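# Slide two hose clamp bands onto the hidden mender ends

## Task

Move both steel clamp bands that already ride on the hose so that each sits square near its own end of the stiff mender concealed in the hose: the whole band must lie over the mender, its outer edge roughly half a band width in from that mender end. At the finish the hose must have regained its round shape, or the task counts as failed.

## Robot and tools

Robot: two seven-joint arms, left_arm and right_arm, each ending in a two-finger parallel gripper. Calibrated bases in the scene frame: left_arm at (+0.016, +0.317, +0.132) m, right_arm at (+0.035, -0.427, +0.132) m, both nearly unrotated. A shared metal frame behind them carries both mounting plates, and a camera stand sits behind too.

Frame: origin at table-top height, midway between the nominal bases; +x points out over the table, +z up, and left_arm is on the +y side (image left/right do not match these names). All printed positions (metres), quaternions (wxyz) and pose targets use this frame. Gripper axes: fingers point along the gripper's +z, and they open and close along its x. end_effector_position is the point between the pads; fingertips extend 17.5 mm past it. Reported poses may be off by a few centimetres, more at long reach.

execute_actions(actions, cameras): actions is a list of actions; each action is a table of at most 15 rows, one row per 1/30 s step, and a short table repeats its final row until 15 steps are filled. Every row is one flat list of 18 numbers in [-1, 1] covering both arms, even when only one moves: left dx, dy, dz, rx, ry, rz, left gripper position, force_limit, speed, then the same nine for the right arm. dx..rz are an offset, not a pose: measured from that arm's Hand target as it was when the action began, along scene axes, with rotation (rx, ry, rz as one rotation vector) about the Hand target's position. Scale: 1.0 = 0.6 m or 180 degrees. All rows in an action refer to the same start, but each new action starts from the updated Hand target, so resending an offset moves further. Translations longer than 1.0 get shortened along their direction. Sending six zeros re-requests the current Hand target. Images return only for an empty actions list or when cameras names them (names: cam_head_left, cam_head_right, or ["all"]; an unknown name invalidates the call).

Gripper numbers (absolute, not offsets): position +1 = fully open, 50 mm; pads meet near -0.65; -1 = close until stopped by an object. force_limit: -1 ≈ 20 N, 0 ≈ 102 N, +1 ≈ 185 N per pad (real force may be ~15 N more). speed: -1 = 20 mm/s, 0 = 85, +1 = 150. Both start at +1. A 0 is a real command, so to leave a gripper alone resend its previous three values. New force or speed applies only after the position changes by 0.01 or more; to soften a grip, open first. Check object_status: 0 moving, 1 blocked while opening, 2 blocked while closing (a grip), 3 reached the target or pads met (likely nothing held). Opening width ≈ (250 - position_measured) × 0.202 mm.

move(target, speed, blend, blocking, cameras): straight-line gripper paths. target is one 18-number row (same layout and offset meaning as above, counted from the Hand targets) or a list of up to 15 such rows, all counted from the same starting Hand targets. speed in m/s, 0.002 to 0.5 (default 0.25), one value or one per target; turning is capped at twice that in rad/s and at 0.873 rad/s. blend in metres rounds corners (0 = stop at each). Paths end together, take at least 0.5 s, and are cut off at 10 s. No obstacle avoidance. Finger values of the first row go out at the start; later rows' finger values go out on arrival after everything rests. Result adds a "move:" line: done (within 3 mm and 2 degrees), off_target, moving, held, fault, plus limits=paced (pose clipped) or limits=held (steps withheld). blocking=false returns after about 0.5 s while the move continues.

wait(seconds 0 to 10): let time pass holding commands. stop(): brakes a running move (fingers continue). zoom_image(camera, region [x0, y0, x1, y1] in pixels, max 504 by 504): enlarges part of the newest image from cam_head_left or cam_head_right (672x504). clear_fault(arm): clears a reported torque fault on left_arm or right_arm. finished_scene(scene): ends the current scene, giving its number; irreversible, make no further call in that reply.

Results: Hand target is the last commanded pose after clipping; the gripper often stops short of it, and only a new command (even zeros) closes the gap, otherwise send the remaining distance. Orientation commands are clipped to 32 degrees from measured per step. Joint velocities "within noise" means still. Joint torques are in Joint positions order, positive toward larger angles. Flange force is the external force in gripper axes, noisy, including held weight; rows-only calls omit it. Step readings list some intermediate positions. Camera intrinsics are given for both head cameras.

Limits and cautions: joint speeds up to 1.39 rad/s (first four joints) and 1.22 rad/s (last three). Torque limits 104.5 N m (first four) and 51.3 N m (last three); exceeding one, or a joint straying over 5 degrees from plan, stops the arm until clear_fault. Arms are stiff: aiming even millimetres past a firm contact pushes very hard, so to release a push command the target back behind the gripper. Faster contact hits harder. A clearance check blocks arm-to-arm approach (except finger to finger) but not always; any hit or squeeze between the arms, including one gripper closing on the other's fingers, can fail the task. Large gripper rotations can swing the elbow. Holding loads, stretching out or pushing unreachable poses heats motors: MOTOR HOT appears at 60 °C, and at 75 °C the arm sinks in an over-temperature stop lasting 30 to 60 s or more. Avoid drops, releasing moving parts, slams and hard pushes; anything left off the table fails the task. Loose objects may occasionally be nudged.

Each tool is called after "Request:" in YAML: its name, and indented under it one key for each argument.

## Session

Request:
execute_actions:
  actions: []

Scene clock: 0.00 s.
left_arm: end_effector_position=(+0.4767, +0.4101, +0.1871) position_measured=3 object_status=3 end_effector_quat_wxyz=(+0.341, +0.901, -0.145, -0.226) | right_arm: end_effector_position=(+0.4744, -0.2476, +0.3630) position_measured=3 object_status=3 end_effector_quat_wxyz=(+0.152, +0.246, +0.952, -0.099)
Joint positions: left_arm=[-0.478 1.269 0.09 0.75 -2.911 -1.905 2.394] | right_arm=[-1.058 0.42 0.448 1.627 0.208 1.086 1.949]
Joint velocities: within noise
Joint torques (N m): no reading
Flange force (N): no reading
Hand target: left_arm +0.4767, +0.4101, +0.1871; +0.341, +0.901, -0.145, -0.226 | right_arm +0.4744, -0.2476, +0.3630; +0.152, +0.246, +0.952, -0.099
Tool commands: left_gripper/position=+1.0 left_gripper/force_limit=+1.0 left_gripper/speed=+1.0 right_gripper/position=+1.0 right_gripper/force_limit=+1.0 right_gripper/speed=+1.0

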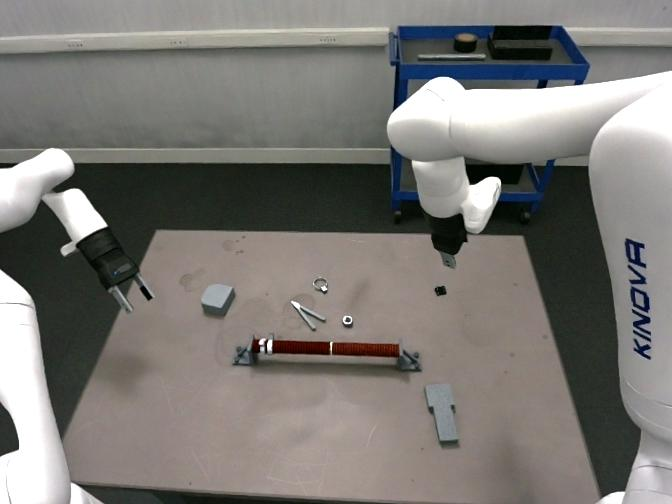

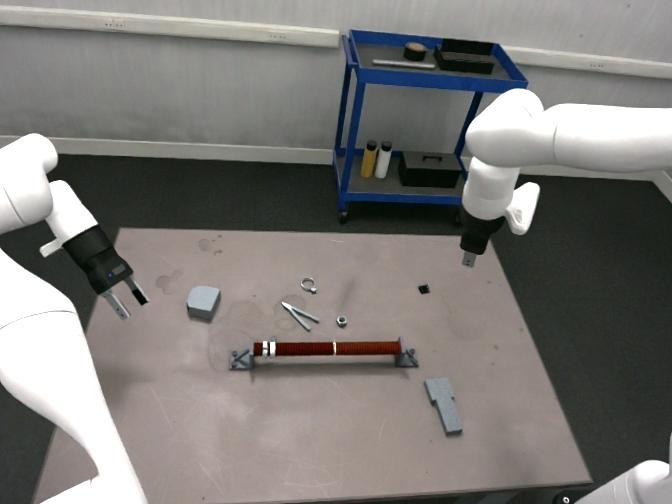

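Request:
move:
  target:
    - [-0.02,-0.25,0.08,0.11,-0.07,0.05,1,-1,0,0,-0.2,0.1,0,0,0,1,1,1]
    - [-0.0423,-0.6502,-0.08,0.2244,-0.1488,0.0954,1,-1,0,0,-0.25,0.1,0,0,0,1,1,1]
    - [-0.0423,-0.6502,-0.2052,0.2244,-0.1488,0.0954,1,-1,0,0,-0.25,0.1,0,0,0,1,1,1]
  speed: [0.35,0.3,0.15]
  blend: [0.06,0.03,0]
  cameras: ["all"]

Request:
zoom_image:
  camera: "cam_head_left"
  region: [225, 325, 295, 375]

Request:
zoom_image:
  camera: "cam_head_right"
  region: [225, 325, 295, 375]

Request:
zoom_image:
  camera: "cam_head_left"
  region: [280, 310, 400, 390]

Scene clock: 12.30 s.
left_arm: end_effector_position=(+0.4514, +0.0199, +0.0641) position_measured=3 object_status=3 end_effector_quat_wxyz=(+0.000, +1.000, -0.001, +0.000) | right_arm: end_effector_position=(+0.4745, -0.3976, +0.4230) position_measured=3 object_status=3 end_effector_quat_wxyz=(+0.152, +0.246, +0.952, -0.099)
Joint positions: left_arm=[0.622 0.976 -0.12 1.56 -2.971 -0.616 3.557] | right_arm=[-0.868 0.202 0.533 1.717 0.254 1.102 2.241]
Joint torques (N m): left_arm=[-0.65 -25.17 -0.99 -5.78 0.13 0.21 0.06] | right_arm=[-1.11 -11.58 2.75 -9.03 1.21 -0.21 0.13]
Flange force (N): left_arm=[1.3 2.2 3.4] | right_arm=[-3.0 1.3 0.5]
Hand target: left_arm +0.4513, +0.0199, +0.0640; +0.000, +1.000, -0.001, +0.000 | right_arm +0.4745, -0.3976, +0.4230; +0.152, +0.246, +0.952, -0.099
Off the commanded pose: left_arm 0.000 m, 0 deg | right_arm 0.000 m, 0 deg.
move: done

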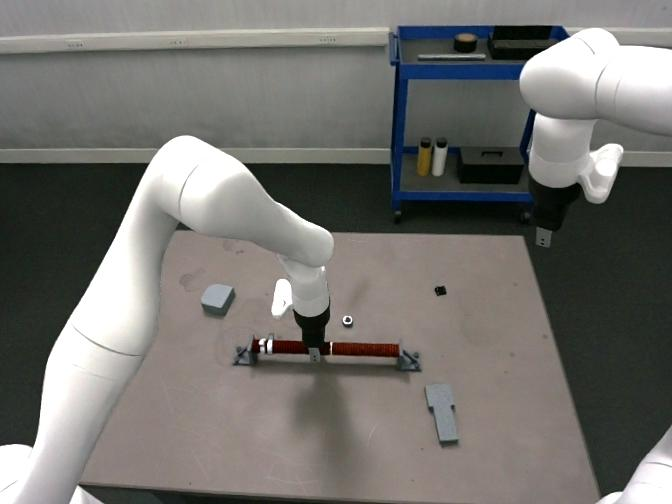

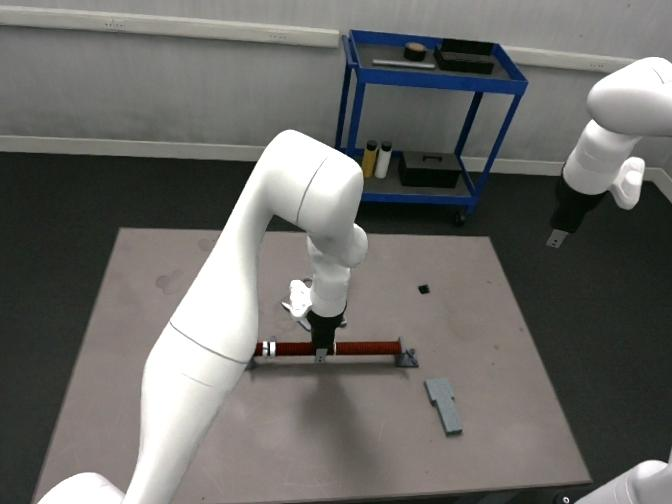

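Scaled by 7.200.

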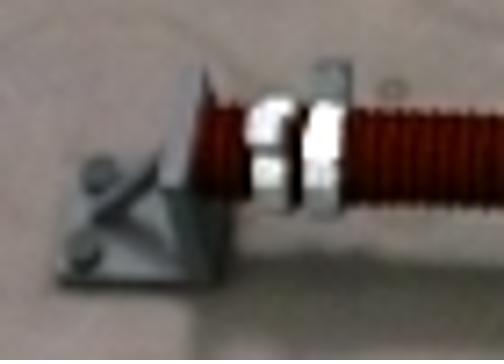

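Scaled by 7.200.

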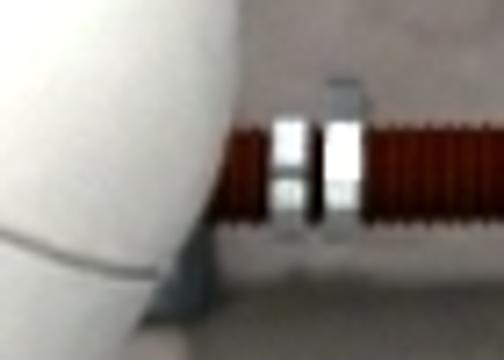

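Scaled by 4.200.

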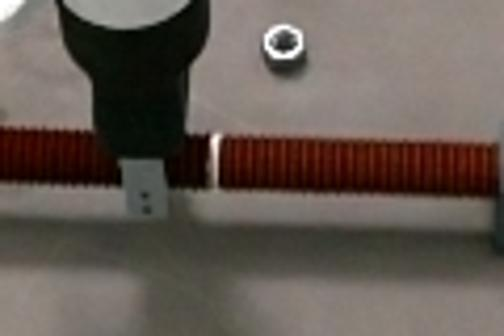

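Request:
move:
  target:
    - [0,0,0,0,0,0,-1,-0.8,-1,0,0,0,0,0,0,1,1,1]

Request:
move:
  target:
    - [0,-0.05,0,0,0,0,0.5,-1,0,0,0,0,0,0,0,1,1,1]
    - [0,-0.05,0,0,0,0,-1,-0.8,-1,0,0,0,0,0,0,1,1,1]

Request:
move:
  target:
    - [0,-0.05,0,0,0,0,0.5,-1,0,0,0,0,0,0,0,1,1,1]
    - [0,-0.05,0,0,0,0,-1,-0.8,-1,0,0,0,0,0,0,1,1,1]

Request:
move:
  target:
    - [0,-0.05,0,0,0,0,0.5,-1,0,0,0,0,0,0,0,1,1,1]
    - [0,-0.05,0,0,0,0,-1,-0.8,-1,0,0,0,0,0,0,1,1,1]

Scene clock: 19.30 s.
left_arm: end_effector_position=(+0.4513, +0.0199, +0.0640) position_measured=102 object_status=2 end_effector_quat_wxyz=(+0.000, +1.000, -0.001, +0.000) | right_arm: end_effector_position=(+0.4745, -0.3976, +0.4230) position_measured=3 object_status=3 end_effector_quat_wxyz=(+0.152, +0.246, +0.952, -0.099)
Joint positions: left_arm=[0.622 0.976 -0.12 1.56 -2.971 -0.616 3.557] | right_arm=[-0.868 0.202 0.533 1.717 0.254 1.102 2.241]
Joint torques (N m): left_arm=[-0.95 -24.48 -1.16 -6.36 0.1 0.89 0.08] | right_arm=[-1.13 -11.58 2.81 -9.01 1.22 -0.24 0.1]
Flange force (N): left_arm=[-0.3 1.8 0.7] | right_arm=[-3.2 1.4 0.4]
Hand target: left_arm +0.4513, +0.0199, +0.0640; +0.000, +1.000, -0.001, +0.000 | right_arm +0.4745, -0.3976, +0.4230; +0.152, +0.246, +0.952, -0.099
Off the commanded pose: left_arm 0.000 m, 0 deg | right_arm 0.000 m, 0 deg.
move: done

Scene clock: 20.50 s.
left_arm: end_effector_position=(+0.4513, -0.0100, +0.0640) position_measured=101 object_status=2 end_effector_quat_wxyz=(+0.000, +1.000, -0.001, +0.000) | right_arm: end_effector_position=(+0.4745, -0.3976, +0.4230) position_measured=3 object_status=3 end_effector_quat_wxyz=(+0.152, +0.246, +0.952, -0.099)
Joint positions: left_arm=[0.671 1.001 -0.128 1.489 -2.968 -0.663 3.607] | right_arm=[-0.868 0.202 0.533 1.717 0.254 1.102 2.241]
Joint torques (N m): left_arm=[-0.74 -25.57 -1.06 -6.57 0.18 0.7 0.07] | right_arm=[-1.03 -11.58 2.82 -9.01 1.23 -0.22 0.12]
Flange force (N): left_arm=[0.5 1.9 1.9] | right_arm=[-2.9 1.5 0.4]
Hand target: left_arm +0.4513, -0.0101, +0.0640; +0.000, +1.000, -0.001, +0.000 | right_arm +0.4745, -0.3976, +0.4230; +0.152, +0.246, +0.952, -0.099
Off the commanded pose: left_arm 0.000 m, 0 deg | right_arm 0.000 m, 0 deg.
move: done

Scene clock: 21.73 s.
left_arm: end_effector_position=(+0.4513, -0.0400, +0.0640) position_measured=101 object_status=2 end_effector_quat_wxyz=(+0.000, +1.000, -0.001, +0.000) | right_arm: end_effector_position=(+0.4745, -0.3976, +0.4230) position_measured=3 object_status=3 end_effector_quat_wxyz=(+0.152, +0.246, +0.952, -0.099)
Joint positions: left_arm=[0.716 1.029 -0.135 1.411 -2.966 -0.714 3.655] | right_arm=[-0.868 0.202 0.533 1.717 0.254 1.102 2.241]
Joint torques (N m): left_arm=[-0.88 -26.21 -1.28 -7.12 0.19 0.83 0.08] | right_arm=[-1.09 -11.58 2.72 -9.01 1.2 -0.19 0.15]
Flange force (N): left_arm=[0.0 1.8 1.5] | right_arm=[-2.9 1.4 0.5]
Hand target: left_arm +0.4513, -0.0401, +0.0640; +0.000, +1.000, -0.001, +0.000 | right_arm +0.4745, -0.3976, +0.4230; +0.152, +0.246, +0.952, -0.099
Off the commanded pose: left_arm 0.000 m, 0 deg | right_arm 0.000 m, 0 deg.
move: done

Scene clock: 23.03 s.
left_arm: end_effector_position=(+0.4513, -0.0701, +0.0640) position_measured=111 object_status=2 end_effector_quat_wxyz=(+0.000, +1.000, -0.001, +0.000) | right_arm: end_effector_position=(+0.4745, -0.3976, +0.4230) position_measured=3 object_status=3 end_effector_quat_wxyz=(+0.152, +0.246, +0.952, -0.099)
Joint positions: left_arm=[0.756 1.061 -0.141 1.325 -2.965 -0.769 3.702] | right_arm=[-0.868 0.202 0.533 1.717 0.254 1.102 2.241]
Joint torques (N m): left_arm=[-1.27 -27.64 -1.67 -6.58 -0.06 0.06 0.17] | right_arm=[-1.09 -11.57 2.81 -8.98 1.23 -0.22 0.16]
Flange force (N): left_arm=[1.9 4.2 4.2] | right_arm=[-3.0 1.5 0.3]
Hand target: left_arm +0.4513, -0.0701, +0.0640; +0.000, +1.000, -0.001, +0.000 | right_arm +0.4745, -0.3976, +0.4230; +0.152, +0.246, +0.952, -0.099
Off the commanded pose: left_arm 0.000 m, 0 deg | right_arm 0.000 m, 0 deg.
move: done

Request:
move:
  target:
    - [0,0,0,0,0,0,0.5,-1,0,0,0,0,0,0,0,1,1,1]
    - [0,-0.00333,0,0,0,0,0.5,-1,0,0,0,0,0,0,0,1,1,1]
    - [0,-0.00333,0,0,0,0,-1,-0.8,-1,0,0,0,0,0,0,1,1,1]

Request:
move:
  target:
    - [0,0,0,0,0,0,0.5,-1,0,0,0,0,0,0,0,1,1,1]
    - [0,-0.00167,0,0,0,0,0.5,-1,0,0,0,0,0,0,0,1,1,1]
    - [0,-0.00167,0,0,0,0,-1,-0.8,-1,0,0,0,0,0,0,1,1,1]

Request:
move:
  target:
    - [0,0,0,0,0,0,0.5,-1,0,0,0,0,0,0,0,1,1,1]
    - [0,-0.00167,0,0,0,0,0.5,-1,0,0,0,0,0,0,0,1,1,1]
    - [0,-0.00167,0,0,0,0,-1,-0.8,-1,0,0,0,0,0,0,1,1,1]

Request:
move:
  target:
    - [0,0.1902,0,0,0,0,0.5,-1,0,0,0,0,0,0,0,1,1,1]
    - [0,0.1902,0,0,0,0,-1,-0.8,-1,0,0,0,0,0,0,1,1,1]

Request:
move:
  target:
    - [0,0.02,0,0,0,0,0.5,-1,0,0,0,0,0,0,0,1,1,1]
    - [0,0.02,0,0,0,0,-1,-0.8,-1,0,0,0,0,0,0,1,1,1]

Scene clock: 33.93 s.
left_arm: end_effector_position=(+0.4513, -0.0721, +0.0640) position_measured=117 object_status=2 end_effector_quat_wxyz=(+0.000, +1.000, -0.001, +0.000) | right_arm: end_effector_position=(+0.4745, -0.3976, +0.4230) position_measured=3 object_status=3 end_effector_quat_wxyz=(+0.152, +0.246, +0.952, -0.099)
Joint positions: left_arm=[0.759 1.063 -0.142 1.319 -2.965 -0.773 3.705] | right_arm=[-0.868 0.202 0.533 1.717 0.254 1.102 2.241]
Joint torques (N m): left_arm=[-0.68 -27 -1.25 -7.07 0.12 0.5 -0.01] | right_arm=[-1.03 -11.57 2.79 -9.03 1.22 -0.22 0.12]
Flange force (N): left_arm=[1.1 2.5 2.1] | right_arm=[-2.8 1.4 0.4]
Hand target: left_arm +0.4513, -0.0721, +0.0640; +0.000, +1.000, -0.001, +0.000 | right_arm +0.4745, -0.3976, +0.4230; +0.152, +0.246, +0.952, -0.099
Off the commanded pose: left_arm 0.000 m, 0 deg | right_arm 0.000 m, 0 deg.
move: done

Scene clock: 35.73 s.
left_arm: end_effector_position=(+0.4513, -0.0731, +0.0640) position_measured=117 object_status=2 end_effector_quat_wxyz=(+0.000, +1.000, -0.001, +0.000) | right_arm: end_effector_position=(+0.4745, -0.3976, +0.4230) position_measured=3 object_status=3 end_effector_quat_wxyz=(+0.152, +0.246, +0.952, -0.099)
Joint positions: left_arm=[0.76 1.064 -0.142 1.316 -2.965 -0.775 3.707] | right_arm=[-0.868 0.202 0.533 1.717 0.254 1.102 2.241]
Joint torques (N m): left_arm=[-0.7 -27.07 -1.13 -7.09 0.07 0.51 0.01] | right_arm=[-1.1 -11.61 2.78 -9.04 1.22 -0.25 0.16]
Flange force (N): left_arm=[1.1 2.6 2.1] | right_arm=[-2.9 1.5 0.4]
Hand target: left_arm +0.4513, -0.0731, +0.0640; +0.000, +1.000, -0.001, +0.000 | right_arm +0.4745, -0.3976, +0.4230; +0.152, +0.246, +0.952, -0.099
Off the commanded pose: left_arm 0.000 m, 0 deg | right_arm 0.000 m, 0 deg.
move: done

Scene clock: 37.53 s.
left_arm: end_effector_position=(+0.4513, -0.0741, +0.0640) position_measured=117 object_status=2 end_effector_quat_wxyz=(+0.000, +1.000, -0.001, +0.000) | right_arm: end_effector_position=(+0.4745, -0.3976, +0.4230) position_measured=3 object_status=3 end_effector_quat_wxyz=(+0.152, +0.246, +0.952, -0.099)
Joint positions: left_arm=[0.761 1.065 -0.142 1.313 -2.965 -0.777 3.708] | right_arm=[-0.868 0.202 0.533 1.717 0.254 1.102 2.241]
Joint torques (N m): left_arm=[-0.65 -27.04 -1.06 -7.08 0.06 0.46 -0.01] | right_arm=[-1.08 -11.56 2.82 -9.01 1.2 -0.2 0.13]
Flange force (N): left_arm=[1.1 2.5 2.1] | right_arm=[-2.9 1.4 0.4]
Hand target: left_arm +0.4513, -0.0741, +0.0640; +0.000, +1.000, -0.001, +0.000 | right_arm +0.4745, -0.3976, +0.4230; +0.152, +0.246, +0.952, -0.099
Off the commanded pose: left_arm 0.000 m, 0 deg | right_arm 0.000 m, 0 deg.
move: done

Scene clock: 38.93 s.
left_arm: end_effector_position=(+0.4513, +0.0400, +0.0640) position_measured=110 object_status=0 end_effector_quat_wxyz=(+0.000, +1.000, -0.001, +0.000) | right_arm: end_effector_position=(+0.4745, -0.3976, +0.4230) position_measured=3 object_status=3 end_effector_quat_wxyz=(+0.152, +0.246, +0.952, -0.099)
Joint positions: left_arm=[0.589 0.961 -0.119 1.604 -2.967 -0.587 3.518] | right_arm=[-0.868 0.202 0.533 1.717 0.254 1.102 2.241]
Joint torques (N m): left_arm=[-0.69 -24.86 -1.1 -5.36 0.09 0.25 0.03] | right_arm=[-1.1 -11.57 2.79 -8.98 1.19 -0.23 0.15]
Flange force (N): left_arm=[2.0 2.8 3.7] | right_arm=[-3.0 1.4 0.3]
Hand target: left_arm +0.4513, +0.0400, +0.0640; +0.000, +1.000, -0.001, +0.000 | right_arm +0.4745, -0.3976, +0.4230; +0.152, +0.246, +0.952, -0.099
Off the commanded pose: left_arm 0.000 m, 0 deg | right_arm 0.000 m, 0 deg.
move: done

Scene clock: 40.17 s.
left_arm: end_effector_position=(+0.4513, +0.0521, +0.0640) position_measured=110 object_status=0 end_effector_quat_wxyz=(+0.000, +1.000, -0.001, +0.000) | right_arm: end_effector_position=(+0.4745, -0.3976, +0.4230) position_measured=3 object_status=3 end_effector_quat_wxyz=(+0.152, +0.246, +0.952, -0.099)
Joint positions: left_arm=[0.567 0.953 -0.115 1.629 -2.969 -0.57 3.497] | right_arm=[-0.868 0.202 0.533 1.717 0.254 1.102 2.241]
Joint torques (N m): left_arm=[-0.68 -24.59 -1.11 -5.35 0.08 0.24 0.06] | right_arm=[-1.12 -11.58 2.85 -9.07 1.19 -0.22 0.12]
Flange force (N): left_arm=[1.5 2.3 3.7] | right_arm=[-2.8 1.3 0.5]
Hand target: left_arm +0.4513, +0.0521, +0.0640; +0.000, +1.000, -0.001, +0.000 | right_arm +0.4745, -0.3976, +0.4230; +0.152, +0.246, +0.952, -0.099
Off the commanded pose: left_arm 0.000 m, 0 deg | right_arm 0.000 m, 0 deg.
move: done

Request:
wait:
  seconds: 0.2

Request:
move:
  target:
    - [0,-0.0268,0,0,0,0,0.5,-1,0,0,0,0,0,0,0,1,1,1]
    - [0,-0.0268,0,0,0,0,-1,-0.8,-1,0,0,0,0,0,0,1,1,1]

Request:
wait:
  seconds: 0.2

Request:
move:
  target:
    - [0,-0.0067,0,0,0,0,0.5,-1,0,0,0,0,0,0,0,1,1,1]
    - [0,-0.0067,0,0,0,0,-1,-0.8,-1,0,0,0,0,0,0,1,1,1]

Request:
wait:
  seconds: 0.2

Request:
move:
  target:
    - [0,-0.0067,0,0,0,0,0.5,-1,0,0,0,0,0,0,0,1,1,1]
    - [0,-0.0067,0,0,0,0,-1,-0.8,-1,0,0,0,0,0,0,1,1,1]

Request:
wait:
  seconds: 0.2

Scene clock: 51.30 s.
left_arm: end_effector_position=(+0.4513, +0.0521, +0.0640) position_measured=110 object_status=2 end_effector_quat_wxyz=(+0.000, +1.000, -0.001, +0.000) | right_arm: end_effector_position=(+0.4745, -0.3976, +0.4230) position_measured=3 object_status=3 end_effector_quat_wxyz=(+0.152, +0.246, +0.952, -0.099)
Joint positions: left_arm=[0.567 0.953 -0.115 1.629 -2.969 -0.57 3.497] | right_arm=[-0.868 0.202 0.533 1.717 0.254 1.102 2.241]
Joint torques (N m): left_arm=[-0.68 -24.64 -1.03 -5.34 0.04 0.31 0.08] | right_arm=[-1.09 -11.57 2.79 -9.06 1.2 -0.23 0.16]
Flange force (N): left_arm=[1.8 2.5 3.6] | right_arm=[-2.7 1.3 0.4]
Hand target: left_arm +0.4513, +0.0521, +0.0640; +0.000, +1.000, -0.001, +0.000 | right_arm +0.4745, -0.3976, +0.4230; +0.152, +0.246, +0.952, -0.099
Tool commands: left_gripper/position=-1.0 left_gripper/force_limit=-0.8 left_gripper/speed=-1.0 right_gripper/position=+1.0 right_gripper/force_limit=+1.0 right_gripper/speed=+1.0
Off the commanded pose: left_arm 0.000 m, 0 deg | right_arm 0.000 m, 0 deg.
wait: 0.20 s; at rest from the start

Scene clock: 52.60 s.
left_arm: end_effector_position=(+0.4513, +0.0360, +0.0640) position_measured=117 object_status=0 end_effector_quat_wxyz=(+0.000, +1.000, -0.001, +0.000) | right_arm: end_effector_position=(+0.4745, -0.3976, +0.4230) position_measured=3 object_status=3 end_effector_quat_wxyz=(+0.152, +0.246, +0.952, -0.099)
Joint positions: left_arm=[0.596 0.964 -0.12 1.595 -2.967 -0.593 3.525] | right_arm=[-0.868 0.202 0.533 1.717 0.254 1.102 2.241]
Joint torques (N m): left_arm=[-0.59 -24.62 -0.91 -5.73 0.12 0.47 -0.02] | right_arm=[-1.05 -11.57 2.83 -8.96 1.2 -0.25 0.11]
Flange force (N): left_arm=[1.1 2.1 2.5] | right_arm=[-3.0 1.5 0.2]
Hand target: left_arm +0.4513, +0.0360, +0.0640; +0.000, +1.000, -0.001, +0.000 | right_arm +0.4745, -0.3976, +0.4230; +0.152, +0.246, +0.952, -0.099
Off the commanded pose: left_arm 0.000 m, 0 deg | right_arm 0.000 m, 0 deg.
move: done

Scene clock: 52.80 s.
left_arm: end_effector_position=(+0.4513, +0.0360, +0.0640) position_measured=117 object_status=2 end_effector_quat_wxyz=(+0.000, +1.000, -0.001, +0.000) | right_arm: end_effector_position=(+0.4745, -0.3976, +0.4230) position_measured=3 object_status=3 end_effector_quat_wxyz=(+0.152, +0.246, +0.952, -0.099)
Joint positions: left_arm=[0.596 0.964 -0.12 1.595 -2.967 -0.593 3.525] | right_arm=[-0.868 0.202 0.533 1.717 0.254 1.102 2.241]
Joint torques (N m): left_arm=[-0.58 -24.63 -0.96 -5.89 0.11 0.45 -0.04] | right_arm=[-1.12 -11.58 2.78 -9 1.21 -0.2 0.12]
Flange force (N): left_arm=[0.6 1.8 2.5] | right_arm=[-3.1 1.4 0.5]
Hand target: left_arm +0.4513, +0.0360, +0.0640; +0.000, +1.000, -0.001, +0.000 | right_arm +0.4745, -0.3976, +0.4230; +0.152, +0.246, +0.952, -0.099
Tool commands: left_gripper/position=-1.0 left_gripper/force_limit=-0.8 left_gripper/speed=-1.0 right_gripper/position=+1.0 right_gripper/force_limit=+1.0 right_gripper/speed=+1.0
Off the commanded pose: left_arm 0.000 m, 0 deg | right_arm 0.000 m, 0 deg.
wait: 0.20 s; at rest by 0.17 s

Scene clock: 54.03 s.
left_arm: end_effector_position=(+0.4513, +0.0320, +0.0640) position_measured=109 object_status=2 end_effector_quat_wxyz=(+0.000, +1.000, -0.001, +0.000) | right_arm: end_effector_position=(+0.4745, -0.3976, +0.4230) position_measured=3 object_status=3 end_effector_quat_wxyz=(+0.152, +0.246, +0.952, -0.099)
Joint positions: left_arm=[0.603 0.967 -0.121 1.587 -2.966 -0.599 3.532] | right_arm=[-0.868 0.202 0.533 1.717 0.254 1.102 2.241]
Joint torques (N m): left_arm=[-0.47 -24.37 -0.66 -6.45 0.29 0.91 0.12] | right_arm=[-1.09 -11.63 2.78 -9.02 1.22 -0.24 0.15]
Flange force (N): left_arm=[-0.2 0.7 0.9] | right_arm=[-3.0 1.5 0.4]
Hand target: left_arm +0.4513, +0.0320, +0.0640; +0.000, +1.000, -0.001, +0.000 | right_arm +0.4745, -0.3976, +0.4230; +0.152, +0.246, +0.952, -0.099
Off the commanded pose: left_arm 0.000 m, 0 deg | right_arm 0.000 m, 0 deg.
move: done

Scene clock: 54.23 s.
left_arm: end_effector_position=(+0.4513, +0.0320, +0.0640) position_measured=109 object_status=2 end_effector_quat_wxyz=(+0.000, +1.000, -0.001, +0.000) | right_arm: end_effector_position=(+0.4745, -0.3976, +0.4230) position_measured=3 object_status=3 end_effector_quat_wxyz=(+0.152, +0.246, +0.952, -0.099)
Joint positions: left_arm=[0.603 0.967 -0.121 1.587 -2.966 -0.599 3.532] | right_arm=[-0.868 0.202 0.533 1.717 0.254 1.102 2.241]
Joint torques (N m): left_arm=[-0.43 -24.33 -0.72 -6.34 0.3 0.95 0.11] | right_arm=[-1.07 -11.59 2.79 -9.02 1.21 -0.23 0.13]
Flange force (N): left_arm=[0.2 0.9 0.7] | right_arm=[-2.9 1.4 0.4]
Hand target: left_arm +0.4513, +0.0320, +0.0640; +0.000, +1.000, -0.001, +0.000 | right_arm +0.4745, -0.3976, +0.4230; +0.152, +0.246, +0.952, -0.099
Tool commands: left_gripper/position=-1.0 left_gripper/force_limit=-0.8 left_gripper/speed=-1.0 right_gripper/position=+1.0 right_gripper/force_limit=+1.0 right_gripper/speed=+1.0
Off the commanded pose: left_arm 0.000 m, 0 deg | right_arm 0.000 m, 0 deg.
wait: 0.20 s; at rest by 0.17 s

Scene clock: 55.43 s.
left_arm: end_effector_position=(+0.4513, +0.0279, +0.0640) position_measured=104 object_status=2 end_effector_quat_wxyz=(+0.000, +1.000, -0.001, +0.000) | right_arm: end_effector_position=(+0.4745, -0.3976, +0.4230) position_measured=3 object_status=3 end_effector_quat_wxyz=(+0.152, +0.246, +0.952, -0.099)
Joint positions: left_arm=[0.61 0.97 -0.122 1.578 -2.965 -0.605 3.538] | right_arm=[-0.868 0.202 0.533 1.717 0.254 1.102 2.241]
Joint torques (N m): left_arm=[-0.97 -24.9 -1.24 -5.86 0.07 0.47 0.05] | right_arm=[-1.1 -11.62 2.78 -9.01 1.19 -0.23 0.11]
Flange force (N): left_arm=[0.7 2.6 2.7] | right_arm=[-3.1 1.5 0.4]
Hand target: left_arm +0.4513, +0.0279, +0.0640; +0.000, +1.000, -0.001, +0.000 | right_arm +0.4745, -0.3976, +0.4230; +0.152, +0.246, +0.952, -0.099
Off the commanded pose: left_arm 0.000 m, 0 deg | right_arm 0.000 m, 0 deg.
move: done

Scene clock: 55.63 s.
left_arm: end_effector_position=(+0.4513, +0.0279, +0.0640) position_measured=104 object_status=2 end_effector_quat_wxyz=(+0.000, +1.000, -0.001, +0.000) | right_arm: end_effector_position=(+0.4745, -0.3976, +0.4230) position_measured=3 object_status=3 end_effector_quat_wxyz=(+0.152, +0.246, +0.952, -0.099)
Joint positions: left_arm=[0.61 0.97 -0.122 1.578 -2.965 -0.605 3.538] | right_arm=[-0.868 0.202 0.533 1.717 0.254 1.102 2.241]
Joint torques (N m): left_arm=[-0.93 -24.94 -1.21 -5.83 0.05 0.48 0.04] | right_arm=[-1.09 -11.61 2.82 -9.01 1.23 -0.25 0.13]
Flange force (N): left_arm=[0.9 2.7 2.8] | right_arm=[-3.0 1.5 0.4]
Hand target: left_arm +0.4513, +0.0279, +0.0640; +0.000, +1.000, -0.001, +0.000 | right_arm +0.4745, -0.3976, +0.4230; +0.152, +0.246, +0.952, -0.099
Tool commands: left_gripper/position=-1.0 left_gripper/force_limit=-0.8 left_gripper/speed=-1.0 right_gripper/position=+1.0 right_gripper/force_limit=+1.0 right_gripper/speed=+1.0
Off the commanded pose: left_arm 0.000 m, 0 deg | right_arm 0.000 m, 0 deg.
wait: 0.20 s; at rest by 0.17 s

Request:
move:
  target:
    - [0,0,0,0,0,0,0.7,-1,1,0,0,0,0,0,0,1,1,1]
    - [0,0,0.09,0,0,0,0.7,-1,1,0,0,0,0,0,0,1,1,1]
    - [0.0538,0.1618,0.0933,0,0,-0.5,-0.05,-1,1,0,0,0,0,0,0,1,1,1]
  speed: [0.3,0.3,0.3]
  blend: [0,0.02,0]
  cameras: ["all"]

Request:
zoom_image:
  camera: "cam_head_left"
  region: [230, 305, 310, 375]

Request:
zoom_image:
  camera: "cam_head_right"
  region: [230, 305, 310, 375]

Scene clock: 73.00 s.
left_arm: end_effector_position=(+0.4836, +0.1250, +0.1200) position_measured=160 object_status=3 end_effector_quat_wxyz=(+0.000, +0.707, -0.708, +0.000) | right_arm: end_effector_position=(+0.4745, -0.3976, +0.4230) position_measured=3 object_status=3 end_effector_quat_wxyz=(+0.152, +0.246, +0.952, -0.099)
Joint positions: left_arm=[0.163 0.857 0.286 1.655 -3.488 -0.68 2.198] | right_arm=[-0.868 0.202 0.533 1.717 0.254 1.102 2.241]
Joint torques (N m): left_arm=[-0.64 -23.46 2.06 -6.03 0.12 0.37 0.05] | right_arm=[-1.05 -11.56 2.76 -9.01 1.22 -0.19 0.14]
Flange force (N): left_arm=[2.2 -2.4 2.9] | right_arm=[-2.8 1.4 0.4]
Hand target: left_arm +0.4836, +0.1250, +0.1200; +0.000, +0.707, -0.708, +0.000 | right_arm +0.4745, -0.3976, +0.4230; +0.152, +0.246, +0.952, -0.099
Off the commanded pose: left_arm 0.000 m, 0 deg | right_arm 0.000 m, 0 deg.
move: done

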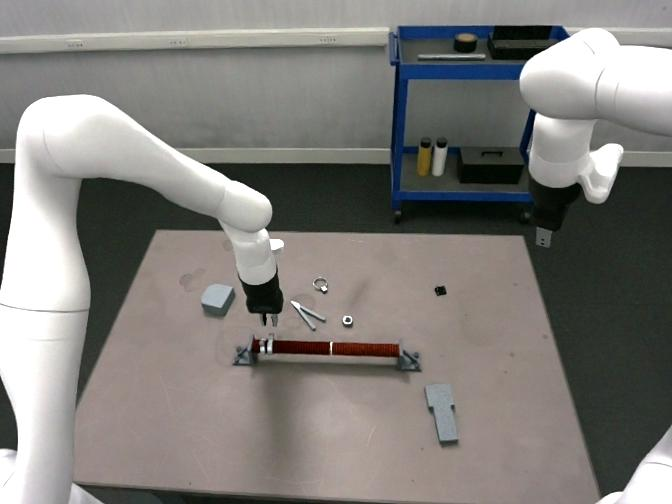

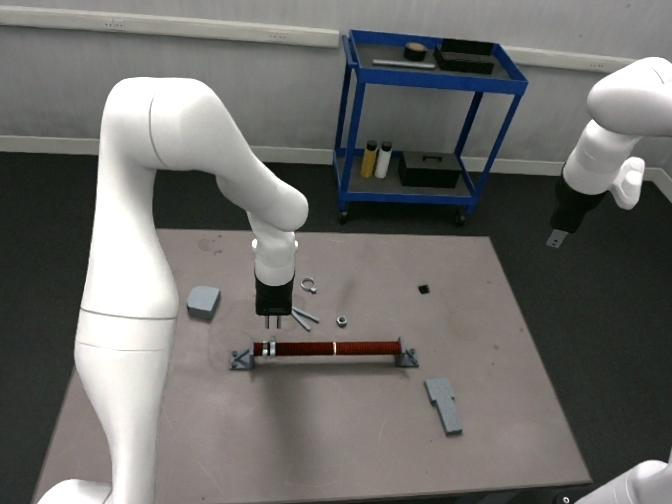

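Scaled by 6.300.

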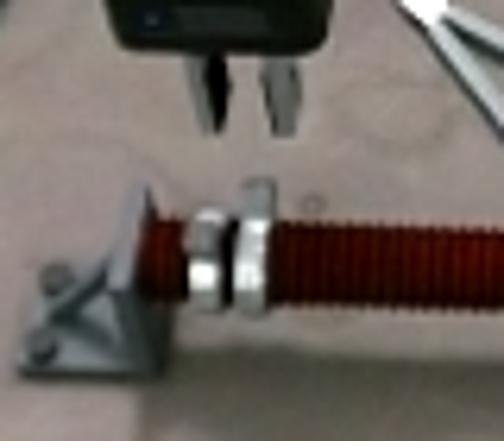

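Scaled by 6.300.

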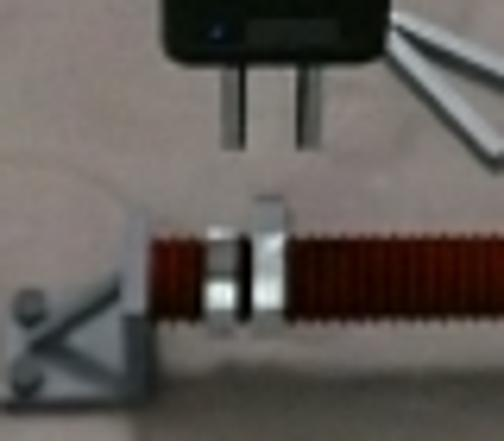

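Request:
move:
  target:
    - [0,-0.0008,-0.0837,0,0,0,-0.05,-0.8,0,0,0,0,0,0,0,1,1,1]
  speed: 0.1

Request:
move:
  target:
    - [0,0,0,0,0,0,-1,-0.8,-1,0,0,0,0,0,0,1,1,1]
  cameras: ["all"]

Request:
zoom_image:
  camera: "cam_head_left"
  region: [230, 305, 310, 375]

Request:
zoom_image:
  camera: "cam_head_right"
  region: [230, 305, 310, 375]

Scene clock: 82.47 s.
left_arm: end_effector_position=(+0.4836, +0.1245, +0.0698) position_measured=160 object_status=3 end_effector_quat_wxyz=(+0.000, +0.707, -0.708, +0.000) | right_arm: end_effector_position=(+0.4745, -0.3976, +0.4230) position_measured=3 object_status=3 end_effector_quat_wxyz=(+0.152, +0.246, +0.952, -0.099)
Joint positions: left_arm=[0.186 0.952 0.248 1.656 -3.516 -0.58 2.222] | right_arm=[-0.868 0.202 0.533 1.717 0.254 1.102 2.241]
Joint torques (N m): left_arm=[-0.59 -24.16 1.98 -5.31 0.11 0.31 0.08] | right_arm=[-1.07 -11.58 2.81 -9.02 1.22 -0.25 0.16]
Flange force (N): left_arm=[1.8 -2.0 3.5] | right_arm=[-2.9 1.5 0.3]
Hand target: left_arm +0.4836, +0.1245, +0.0698; +0.000, +0.707, -0.708, +0.000 | right_arm +0.4745, -0.3976, +0.4230; +0.152, +0.246, +0.952, -0.099
Off the commanded pose: left_arm 0.000 m, 0 deg | right_arm 0.000 m, 0 deg.
move: done

Scene clock: 83.17 s.
left_arm: end_effector_position=(+0.4836, +0.1245, +0.0698) position_measured=207 object_status=2 end_effector_quat_wxyz=(+0.000, +0.707, -0.708, +0.000) | right_arm: end_effector_position=(+0.4745, -0.3976, +0.4230) position_measured=3 object_status=3 end_effector_quat_wxyz=(+0.152, +0.246, +0.952, -0.099)
Joint positions: left_arm=[0.186 0.952 0.248 1.656 -3.516 -0.58 2.222] | right_arm=[-0.868 0.202 0.533 1.717 0.254 1.102 2.241]
Joint torques (N m): left_arm=[-0.65 -24.21 1.98 -5.26 0.05 0.34 0.08] | right_arm=[-1.05 -11.63 2.76 -9.06 1.25 -0.2 0.14]
Flange force (N): left_arm=[2.1 -2.2 3.5] | right_arm=[-2.8 1.5 0.6]
Hand target: left_arm +0.4836, +0.1245, +0.0698; +0.000, +0.707, -0.708, +0.000 | right_arm +0.4745, -0.3976, +0.4230; +0.152, +0.246, +0.952, -0.099
Off the commanded pose: left_arm 0.000 m, 0 deg | right_arm 0.000 m, 0 deg.
move: done

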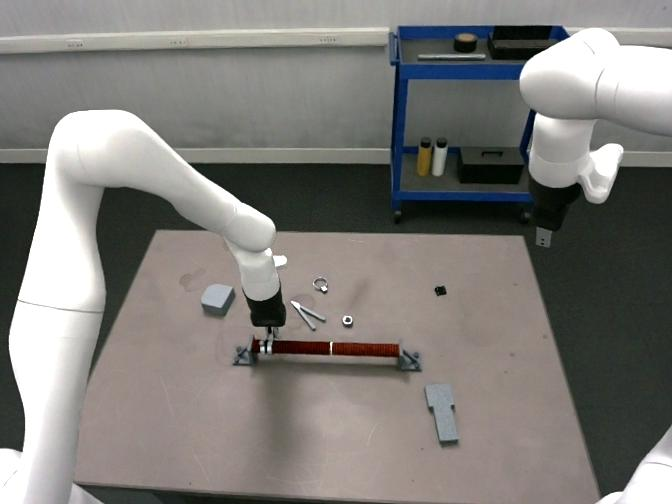

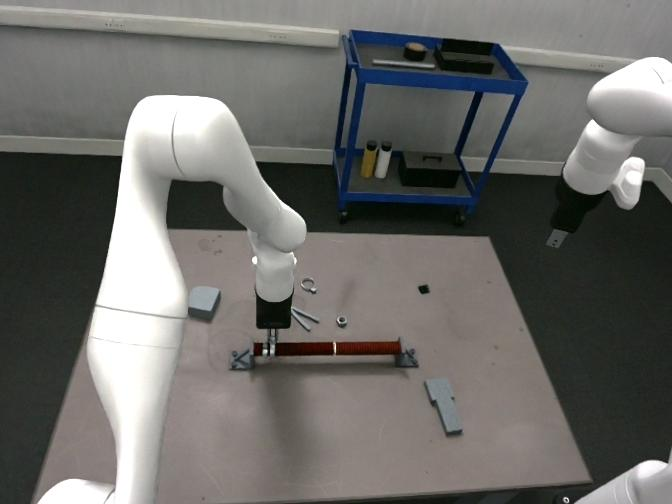

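Scaled by 6.300.

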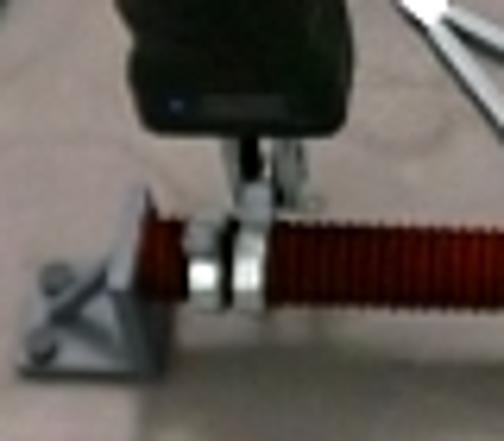

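Scaled by 6.300.

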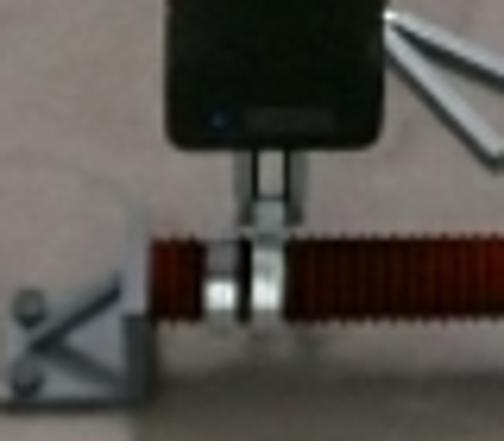

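Request:
move:
  target:
    - [0,-0.2993,0,0,0,0,-1,-0.8,-1,0,0,0,0,0,0,1,1,1]
  speed: 0.12
  cameras: ["all"]

Request:
zoom_image:
  camera: "cam_head_left"
  region: [310, 320, 380, 376]

Request:
zoom_image:
  camera: "cam_head_left"
  region: [230, 320, 300, 376]

Request:
zoom_image:
  camera: "cam_head_right"
  region: [230, 320, 300, 376]

Scene clock: 97.07 s.
left_arm: end_effector_position=(+0.4836, -0.0551, +0.0698) position_measured=207 object_status=2 end_effector_quat_wxyz=(+0.000, +0.707, -0.707, +0.000) | right_arm: end_effector_position=(+0.4745, -0.3976, +0.4230) position_measured=3 object_status=3 end_effector_quat_wxyz=(+0.152, +0.246, +0.952, -0.099)
Joint positions: left_arm=[0.499 1.09 0.26 1.269 -3.458 -0.822 2.413] | right_arm=[-0.868 0.202 0.533 1.717 0.254 1.102 2.241]
Joint torques (N m): left_arm=[-0.88 -27.4 1.92 -7.07 0.01 0.35 0.05] | right_arm=[-1.07 -11.54 2.78 -9.04 1.22 -0.23 0.15]
Flange force (N): left_arm=[3.2 -1.9 2.4] | right_arm=[-2.8 1.3 0.4]
Hand target: left_arm +0.4836, -0.0550, +0.0698; +0.000, +0.707, -0.707, +0.000 | right_arm +0.4745, -0.3976, +0.4230; +0.152, +0.246, +0.952, -0.099
Off the commanded pose: left_arm 0.000 m, 0 deg | right_arm 0.000 m, 0 deg.
move: done

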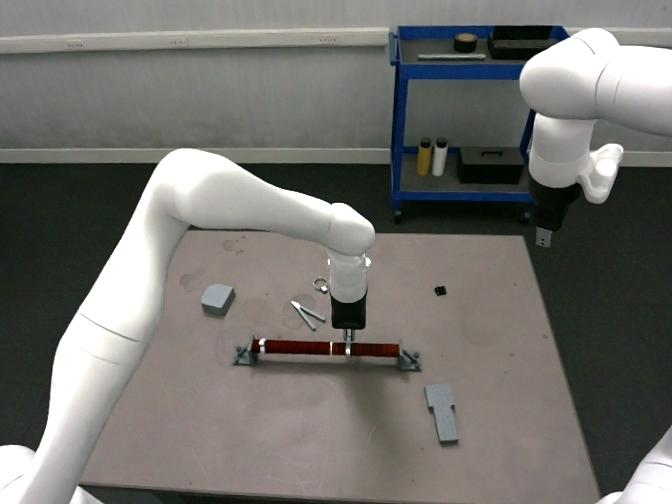

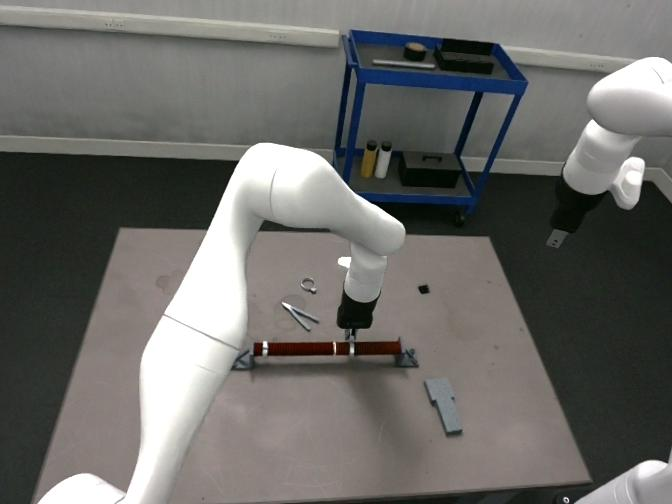

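Scaled by 7.200.

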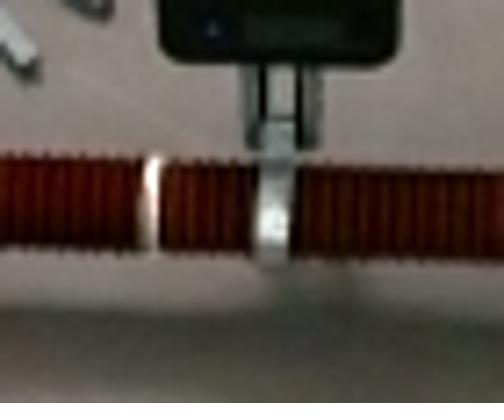

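Scaled by 7.200.

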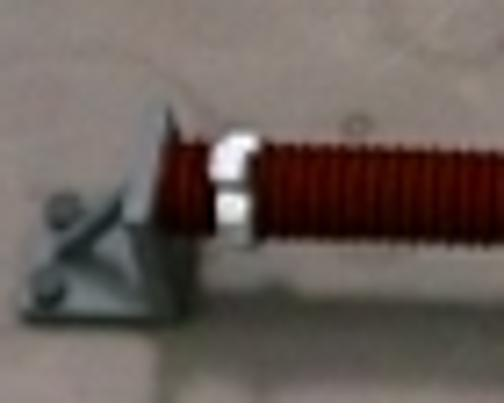

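Scaled by 7.200.

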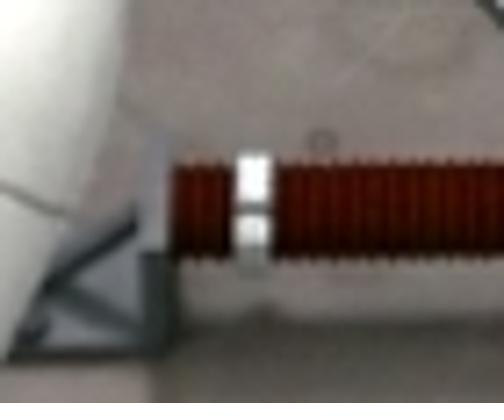

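Request:
move:
  target:
    - [0,0,0,0,0,0,-0.1,-0.8,-1,0,0,0,0,0,0,1,1,1]
    - [0,0,0.117,0,0,0,-0.1,-0.8,-1,0,0,0,0,0,0,1,1,1]
    - [-0.0538,-0.055,0.117,0,0,0.5,0.7,-0.8,0,0,0,0,0,0,0,1,1,1]
    - [-0.0538,-0.055,-0.0097,0,0,0.5,0.42,-0.8,0,0,0,0,0,0,0,1,1,1]
    - [-0.0538,-0.0198,-0.0097,0,0,0.5,0.42,-0.8,0,0,0,0,0,0,0,1,1,1]
  speed: [0.1,0.2,0.25,0.15,0.03]
  cameras: ["all"]

Scene clock: 125.73 s.
left_arm: end_effector_position=(+0.4513, -0.0669, +0.0640) position_measured=90 object_status=3 end_effector_quat_wxyz=(+0.000, +1.000, -0.001, +0.000) | right_arm: end_effector_position=(+0.4745, -0.3976, +0.4230) position_measured=3 object_status=3 end_effector_quat_wxyz=(+0.152, +0.246, +0.952, -0.099)
Joint positions: left_arm=[0.729 1.055 -0.096 1.335 -3.021 -0.757 3.736] | right_arm=[-0.868 0.202 0.533 1.717 0.254 1.102 2.241]
Joint torques (N m): left_arm=[-0.81 -27.32 -0.87 -7.04 0.03 0.39 0.04] | right_arm=[-1.12 -11.61 2.8 -9.06 1.2 -0.21 0.16]
Flange force (N): left_arm=[1.2 2.8 3.1] | right_arm=[-2.8 1.4 0.6]
Hand target: left_arm +0.4513, -0.0669, +0.0640; +0.000, +1.000, -0.001, +0.000 | right_arm +0.4745, -0.3976, +0.4230; +0.152, +0.246, +0.952, -0.099
Off the commanded pose: left_arm 0.000 m, 0 deg | right_arm 0.000 m, 0 deg.
move: done

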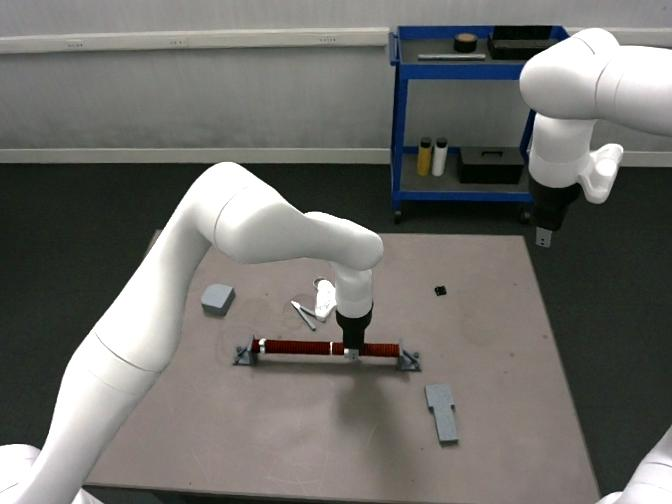

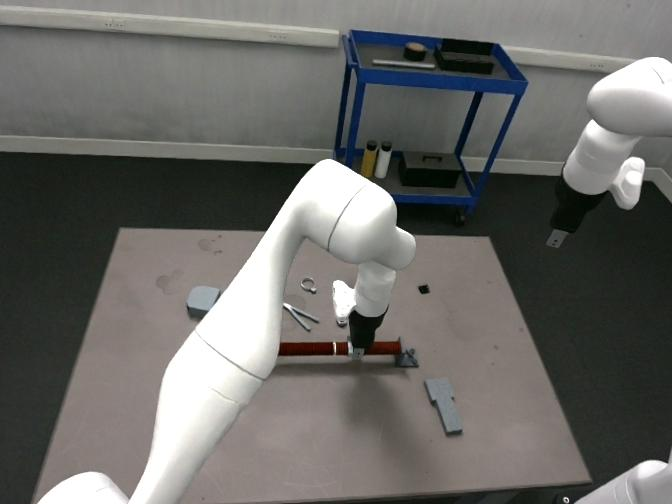

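Request:
zoom_image:
  camera: "cam_head_left"
  region: [300, 320, 400, 395]

Request:
zoom_image:
  camera: "cam_head_right"
  region: [300, 310, 400, 385]

Scaled by 5.040.

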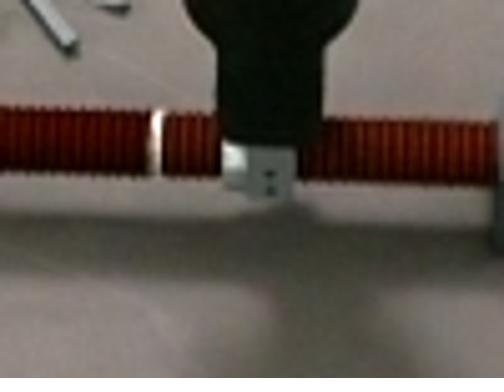

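Scaled by 5.040.

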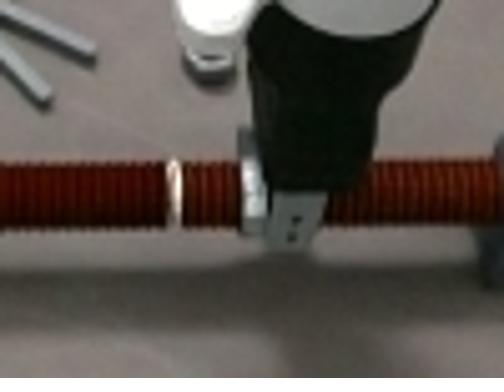

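Request:
move:
  target:
    - [0,-0.0133,0,0,0,0,0.42,-0.8,0,0,0,0,0,0,0,1,1,1]
    - [0,-0.0133,0.1433,0,0,0,0.42,-0.8,0,0,0,0,0,0,0,1,1,1]
    - [-0.0288,0.3415,0.1017,0,0,-0.5,-0.05,-0.8,0,0,0,0,0,0,0,1,1,1]
  speed: [0.1,0.2,0.3]
  blend: [0,0.02,0]
  cameras: ["all"]

Request:
zoom_image:
  camera: "cam_head_left"
  region: [230, 310, 310, 370]

Request:
zoom_image:
  camera: "cam_head_right"
  region: [230, 310, 310, 370]

Scene clock: 138.63 s.
left_arm: end_effector_position=(+0.4340, +0.1380, +0.1250) position_measured=160 object_status=3 end_effector_quat_wxyz=(+0.000, +0.707, -0.708, +0.000) | right_arm: end_effector_position=(+0.4745, -0.3976, +0.4230) position_measured=3 object_status=3 end_effector_quat_wxyz=(+0.152, +0.246, +0.952, -0.099)
Joint positions: left_arm=[0.153 0.779 0.294 1.84 -3.524 -0.577 2.262] | right_arm=[-0.868 0.202 0.533 1.717 0.254 1.102 2.241]
Joint torques (N m): left_arm=[-0.68 -21.47 1.9 -5.18 0.13 0.33 -0.01] | right_arm=[-1.1 -11.61 2.75 -8.99 1.23 -0.25 0.16]
Flange force (N): left_arm=[2.4 -2.0 3.5] | right_arm=[-3.1 1.5 0.3]
Hand target: left_arm +0.4340, +0.1380, +0.1250; +0.000, +0.707, -0.708, +0.000 | right_arm +0.4745, -0.3976, +0.4230; +0.152, +0.246, +0.952, -0.099
Off the commanded pose: left_arm 0.000 m, 0 deg | right_arm 0.000 m, 0 deg.
move: done

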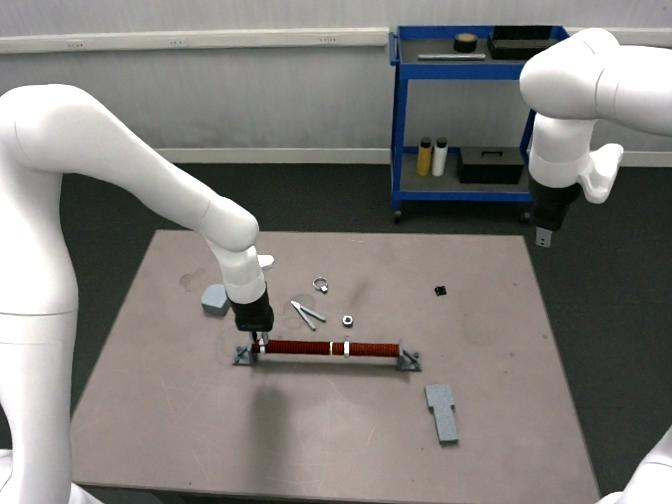

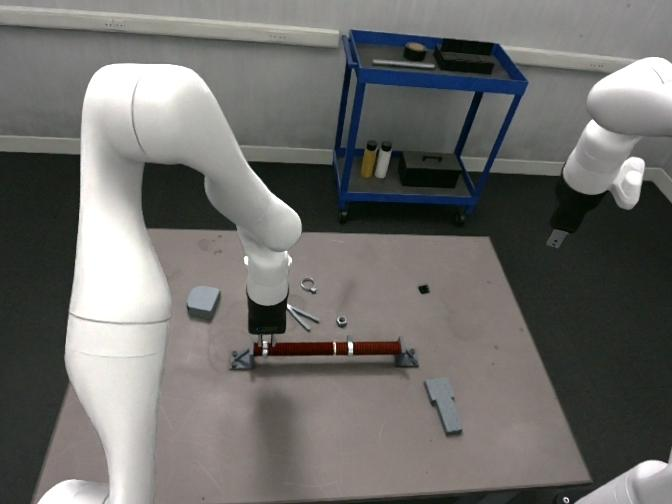

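Scaled by 6.300.

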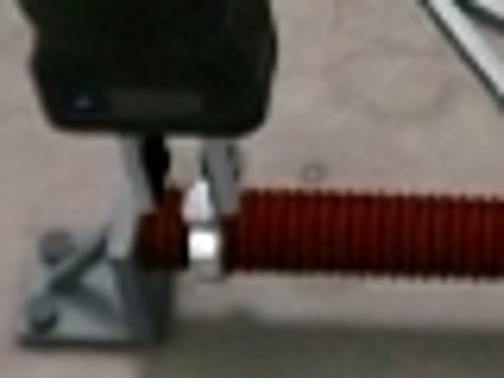

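Scaled by 6.300.

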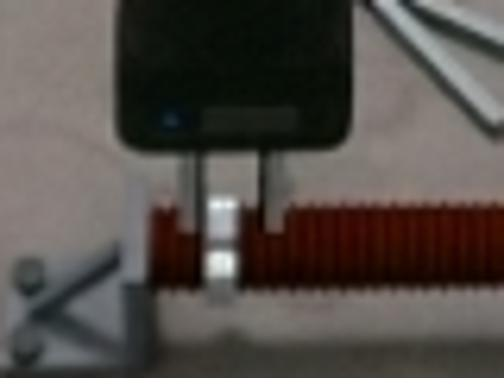

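Request:
move:
  target:
    - [0,0,-0.0492,0,0,0,-1,-0.8,-1,0,0,0,0,0,0,1,1,1]
  speed: 0.06

Scene clock: 146.97 s.
left_arm: end_effector_position=(+0.4341, +0.1380, +0.0955) position_measured=251 object_status=3 end_effector_quat_wxyz=(+0.000, +0.707, -0.707, +0.000) | right_arm: end_effector_position=(+0.4745, -0.3976, +0.4230) position_measured=3 object_status=3 end_effector_quat_wxyz=(+0.152, +0.246, +0.952, -0.099)
Joint positions: left_arm=[0.175 0.839 0.261 1.845 -3.547 -0.509 2.282] | right_arm=[-0.868 0.202 0.533 1.717 0.254 1.102 2.241]
Joint torques (N m): left_arm=[3 2.39 3.23 -6.65 0.47 7.03 -0.15] | right_arm=[-1.1 -11.58 2.82 -9.05 1.18 -0.21 0.14]
Flange force (N): left_arm=[-13.2 14.8 -62.5] | right_arm=[-2.8 1.3 0.5]
Hand target: left_arm +0.4340, +0.1380, +0.0955; +0.000, +0.707, -0.708, +0.000 | right_arm +0.4745, -0.3976, +0.4230; +0.152, +0.246, +0.952, -0.099
Off the commanded pose: left_arm 0.000 m, 0 deg | right_arm 0.000 m, 0 deg.
move: done

Request:
move:
  target:
    - [0,0,0.0492,0,0,0,-1,-0.8,-1,0,0,0,0,0,0,1,1,1]
    - [0,0,0.0492,0,0,0,-0.05,-0.8,0,0,0,0,0,0,0,1,1,1]
  speed: [0.1,0.1]
  cameras: ["all"]

Request:
zoom_image:
  camera: "cam_head_left"
  region: [230, 310, 310, 370]

Request:
zoom_image:
  camera: "cam_head_right"
  region: [230, 310, 310, 370]

Scene clock: 151.57 s.
left_arm: end_effector_position=(+0.4340, +0.1380, +0.1250) position_measured=160 object_status=3 end_effector_quat_wxyz=(+0.000, +0.707, -0.708, +0.000) | right_arm: end_effector_position=(+0.4745, -0.3976, +0.4230) position_measured=3 object_status=3 end_effector_quat_wxyz=(+0.152, +0.246, +0.952, -0.099)
Joint positions: left_arm=[0.153 0.779 0.294 1.84 -3.524 -0.578 2.263] | right_arm=[-0.868 0.202 0.533 1.717 0.254 1.102 2.241]
Joint torques (N m): left_arm=[-0.74 -21.44 1.94 -5.21 0.1 0.34 0.02] | right_arm=[-1.11 -11.61 2.81 -8.99 1.19 -0.23 0.11]
Flange force (N): left_arm=[2.4 -1.9 3.5] | right_arm=[-3.2 1.5 0.4]
Hand target: left_arm +0.4340, +0.1380, +0.1250; +0.000, +0.707, -0.708, +0.000 | right_arm +0.4745, -0.3976, +0.4230; +0.152, +0.246, +0.952, -0.099
Off the commanded pose: left_arm 0.000 m, 0 deg | right_arm 0.000 m, 0 deg.
move: done

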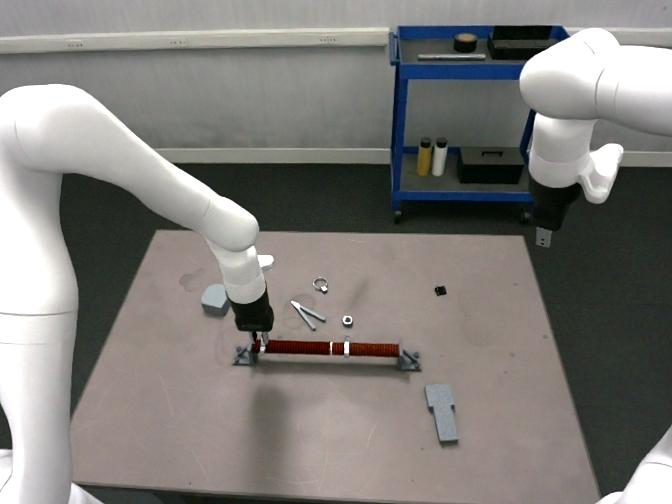

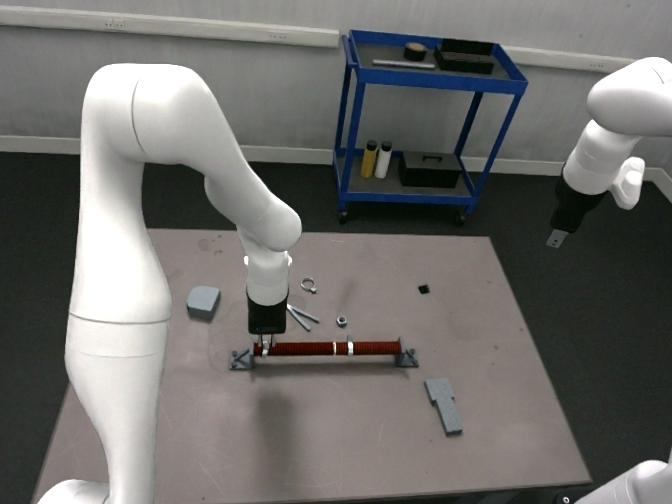

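Scaled by 6.300.

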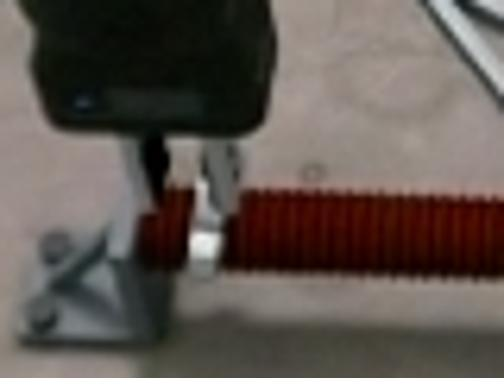

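Scaled by 6.300.

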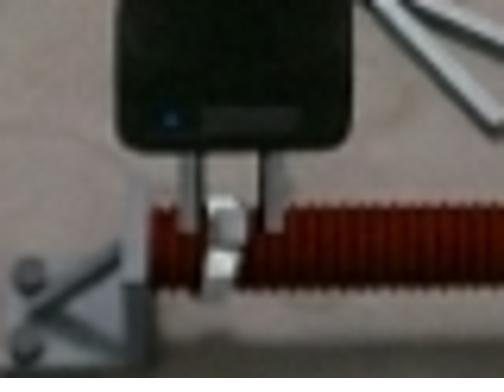

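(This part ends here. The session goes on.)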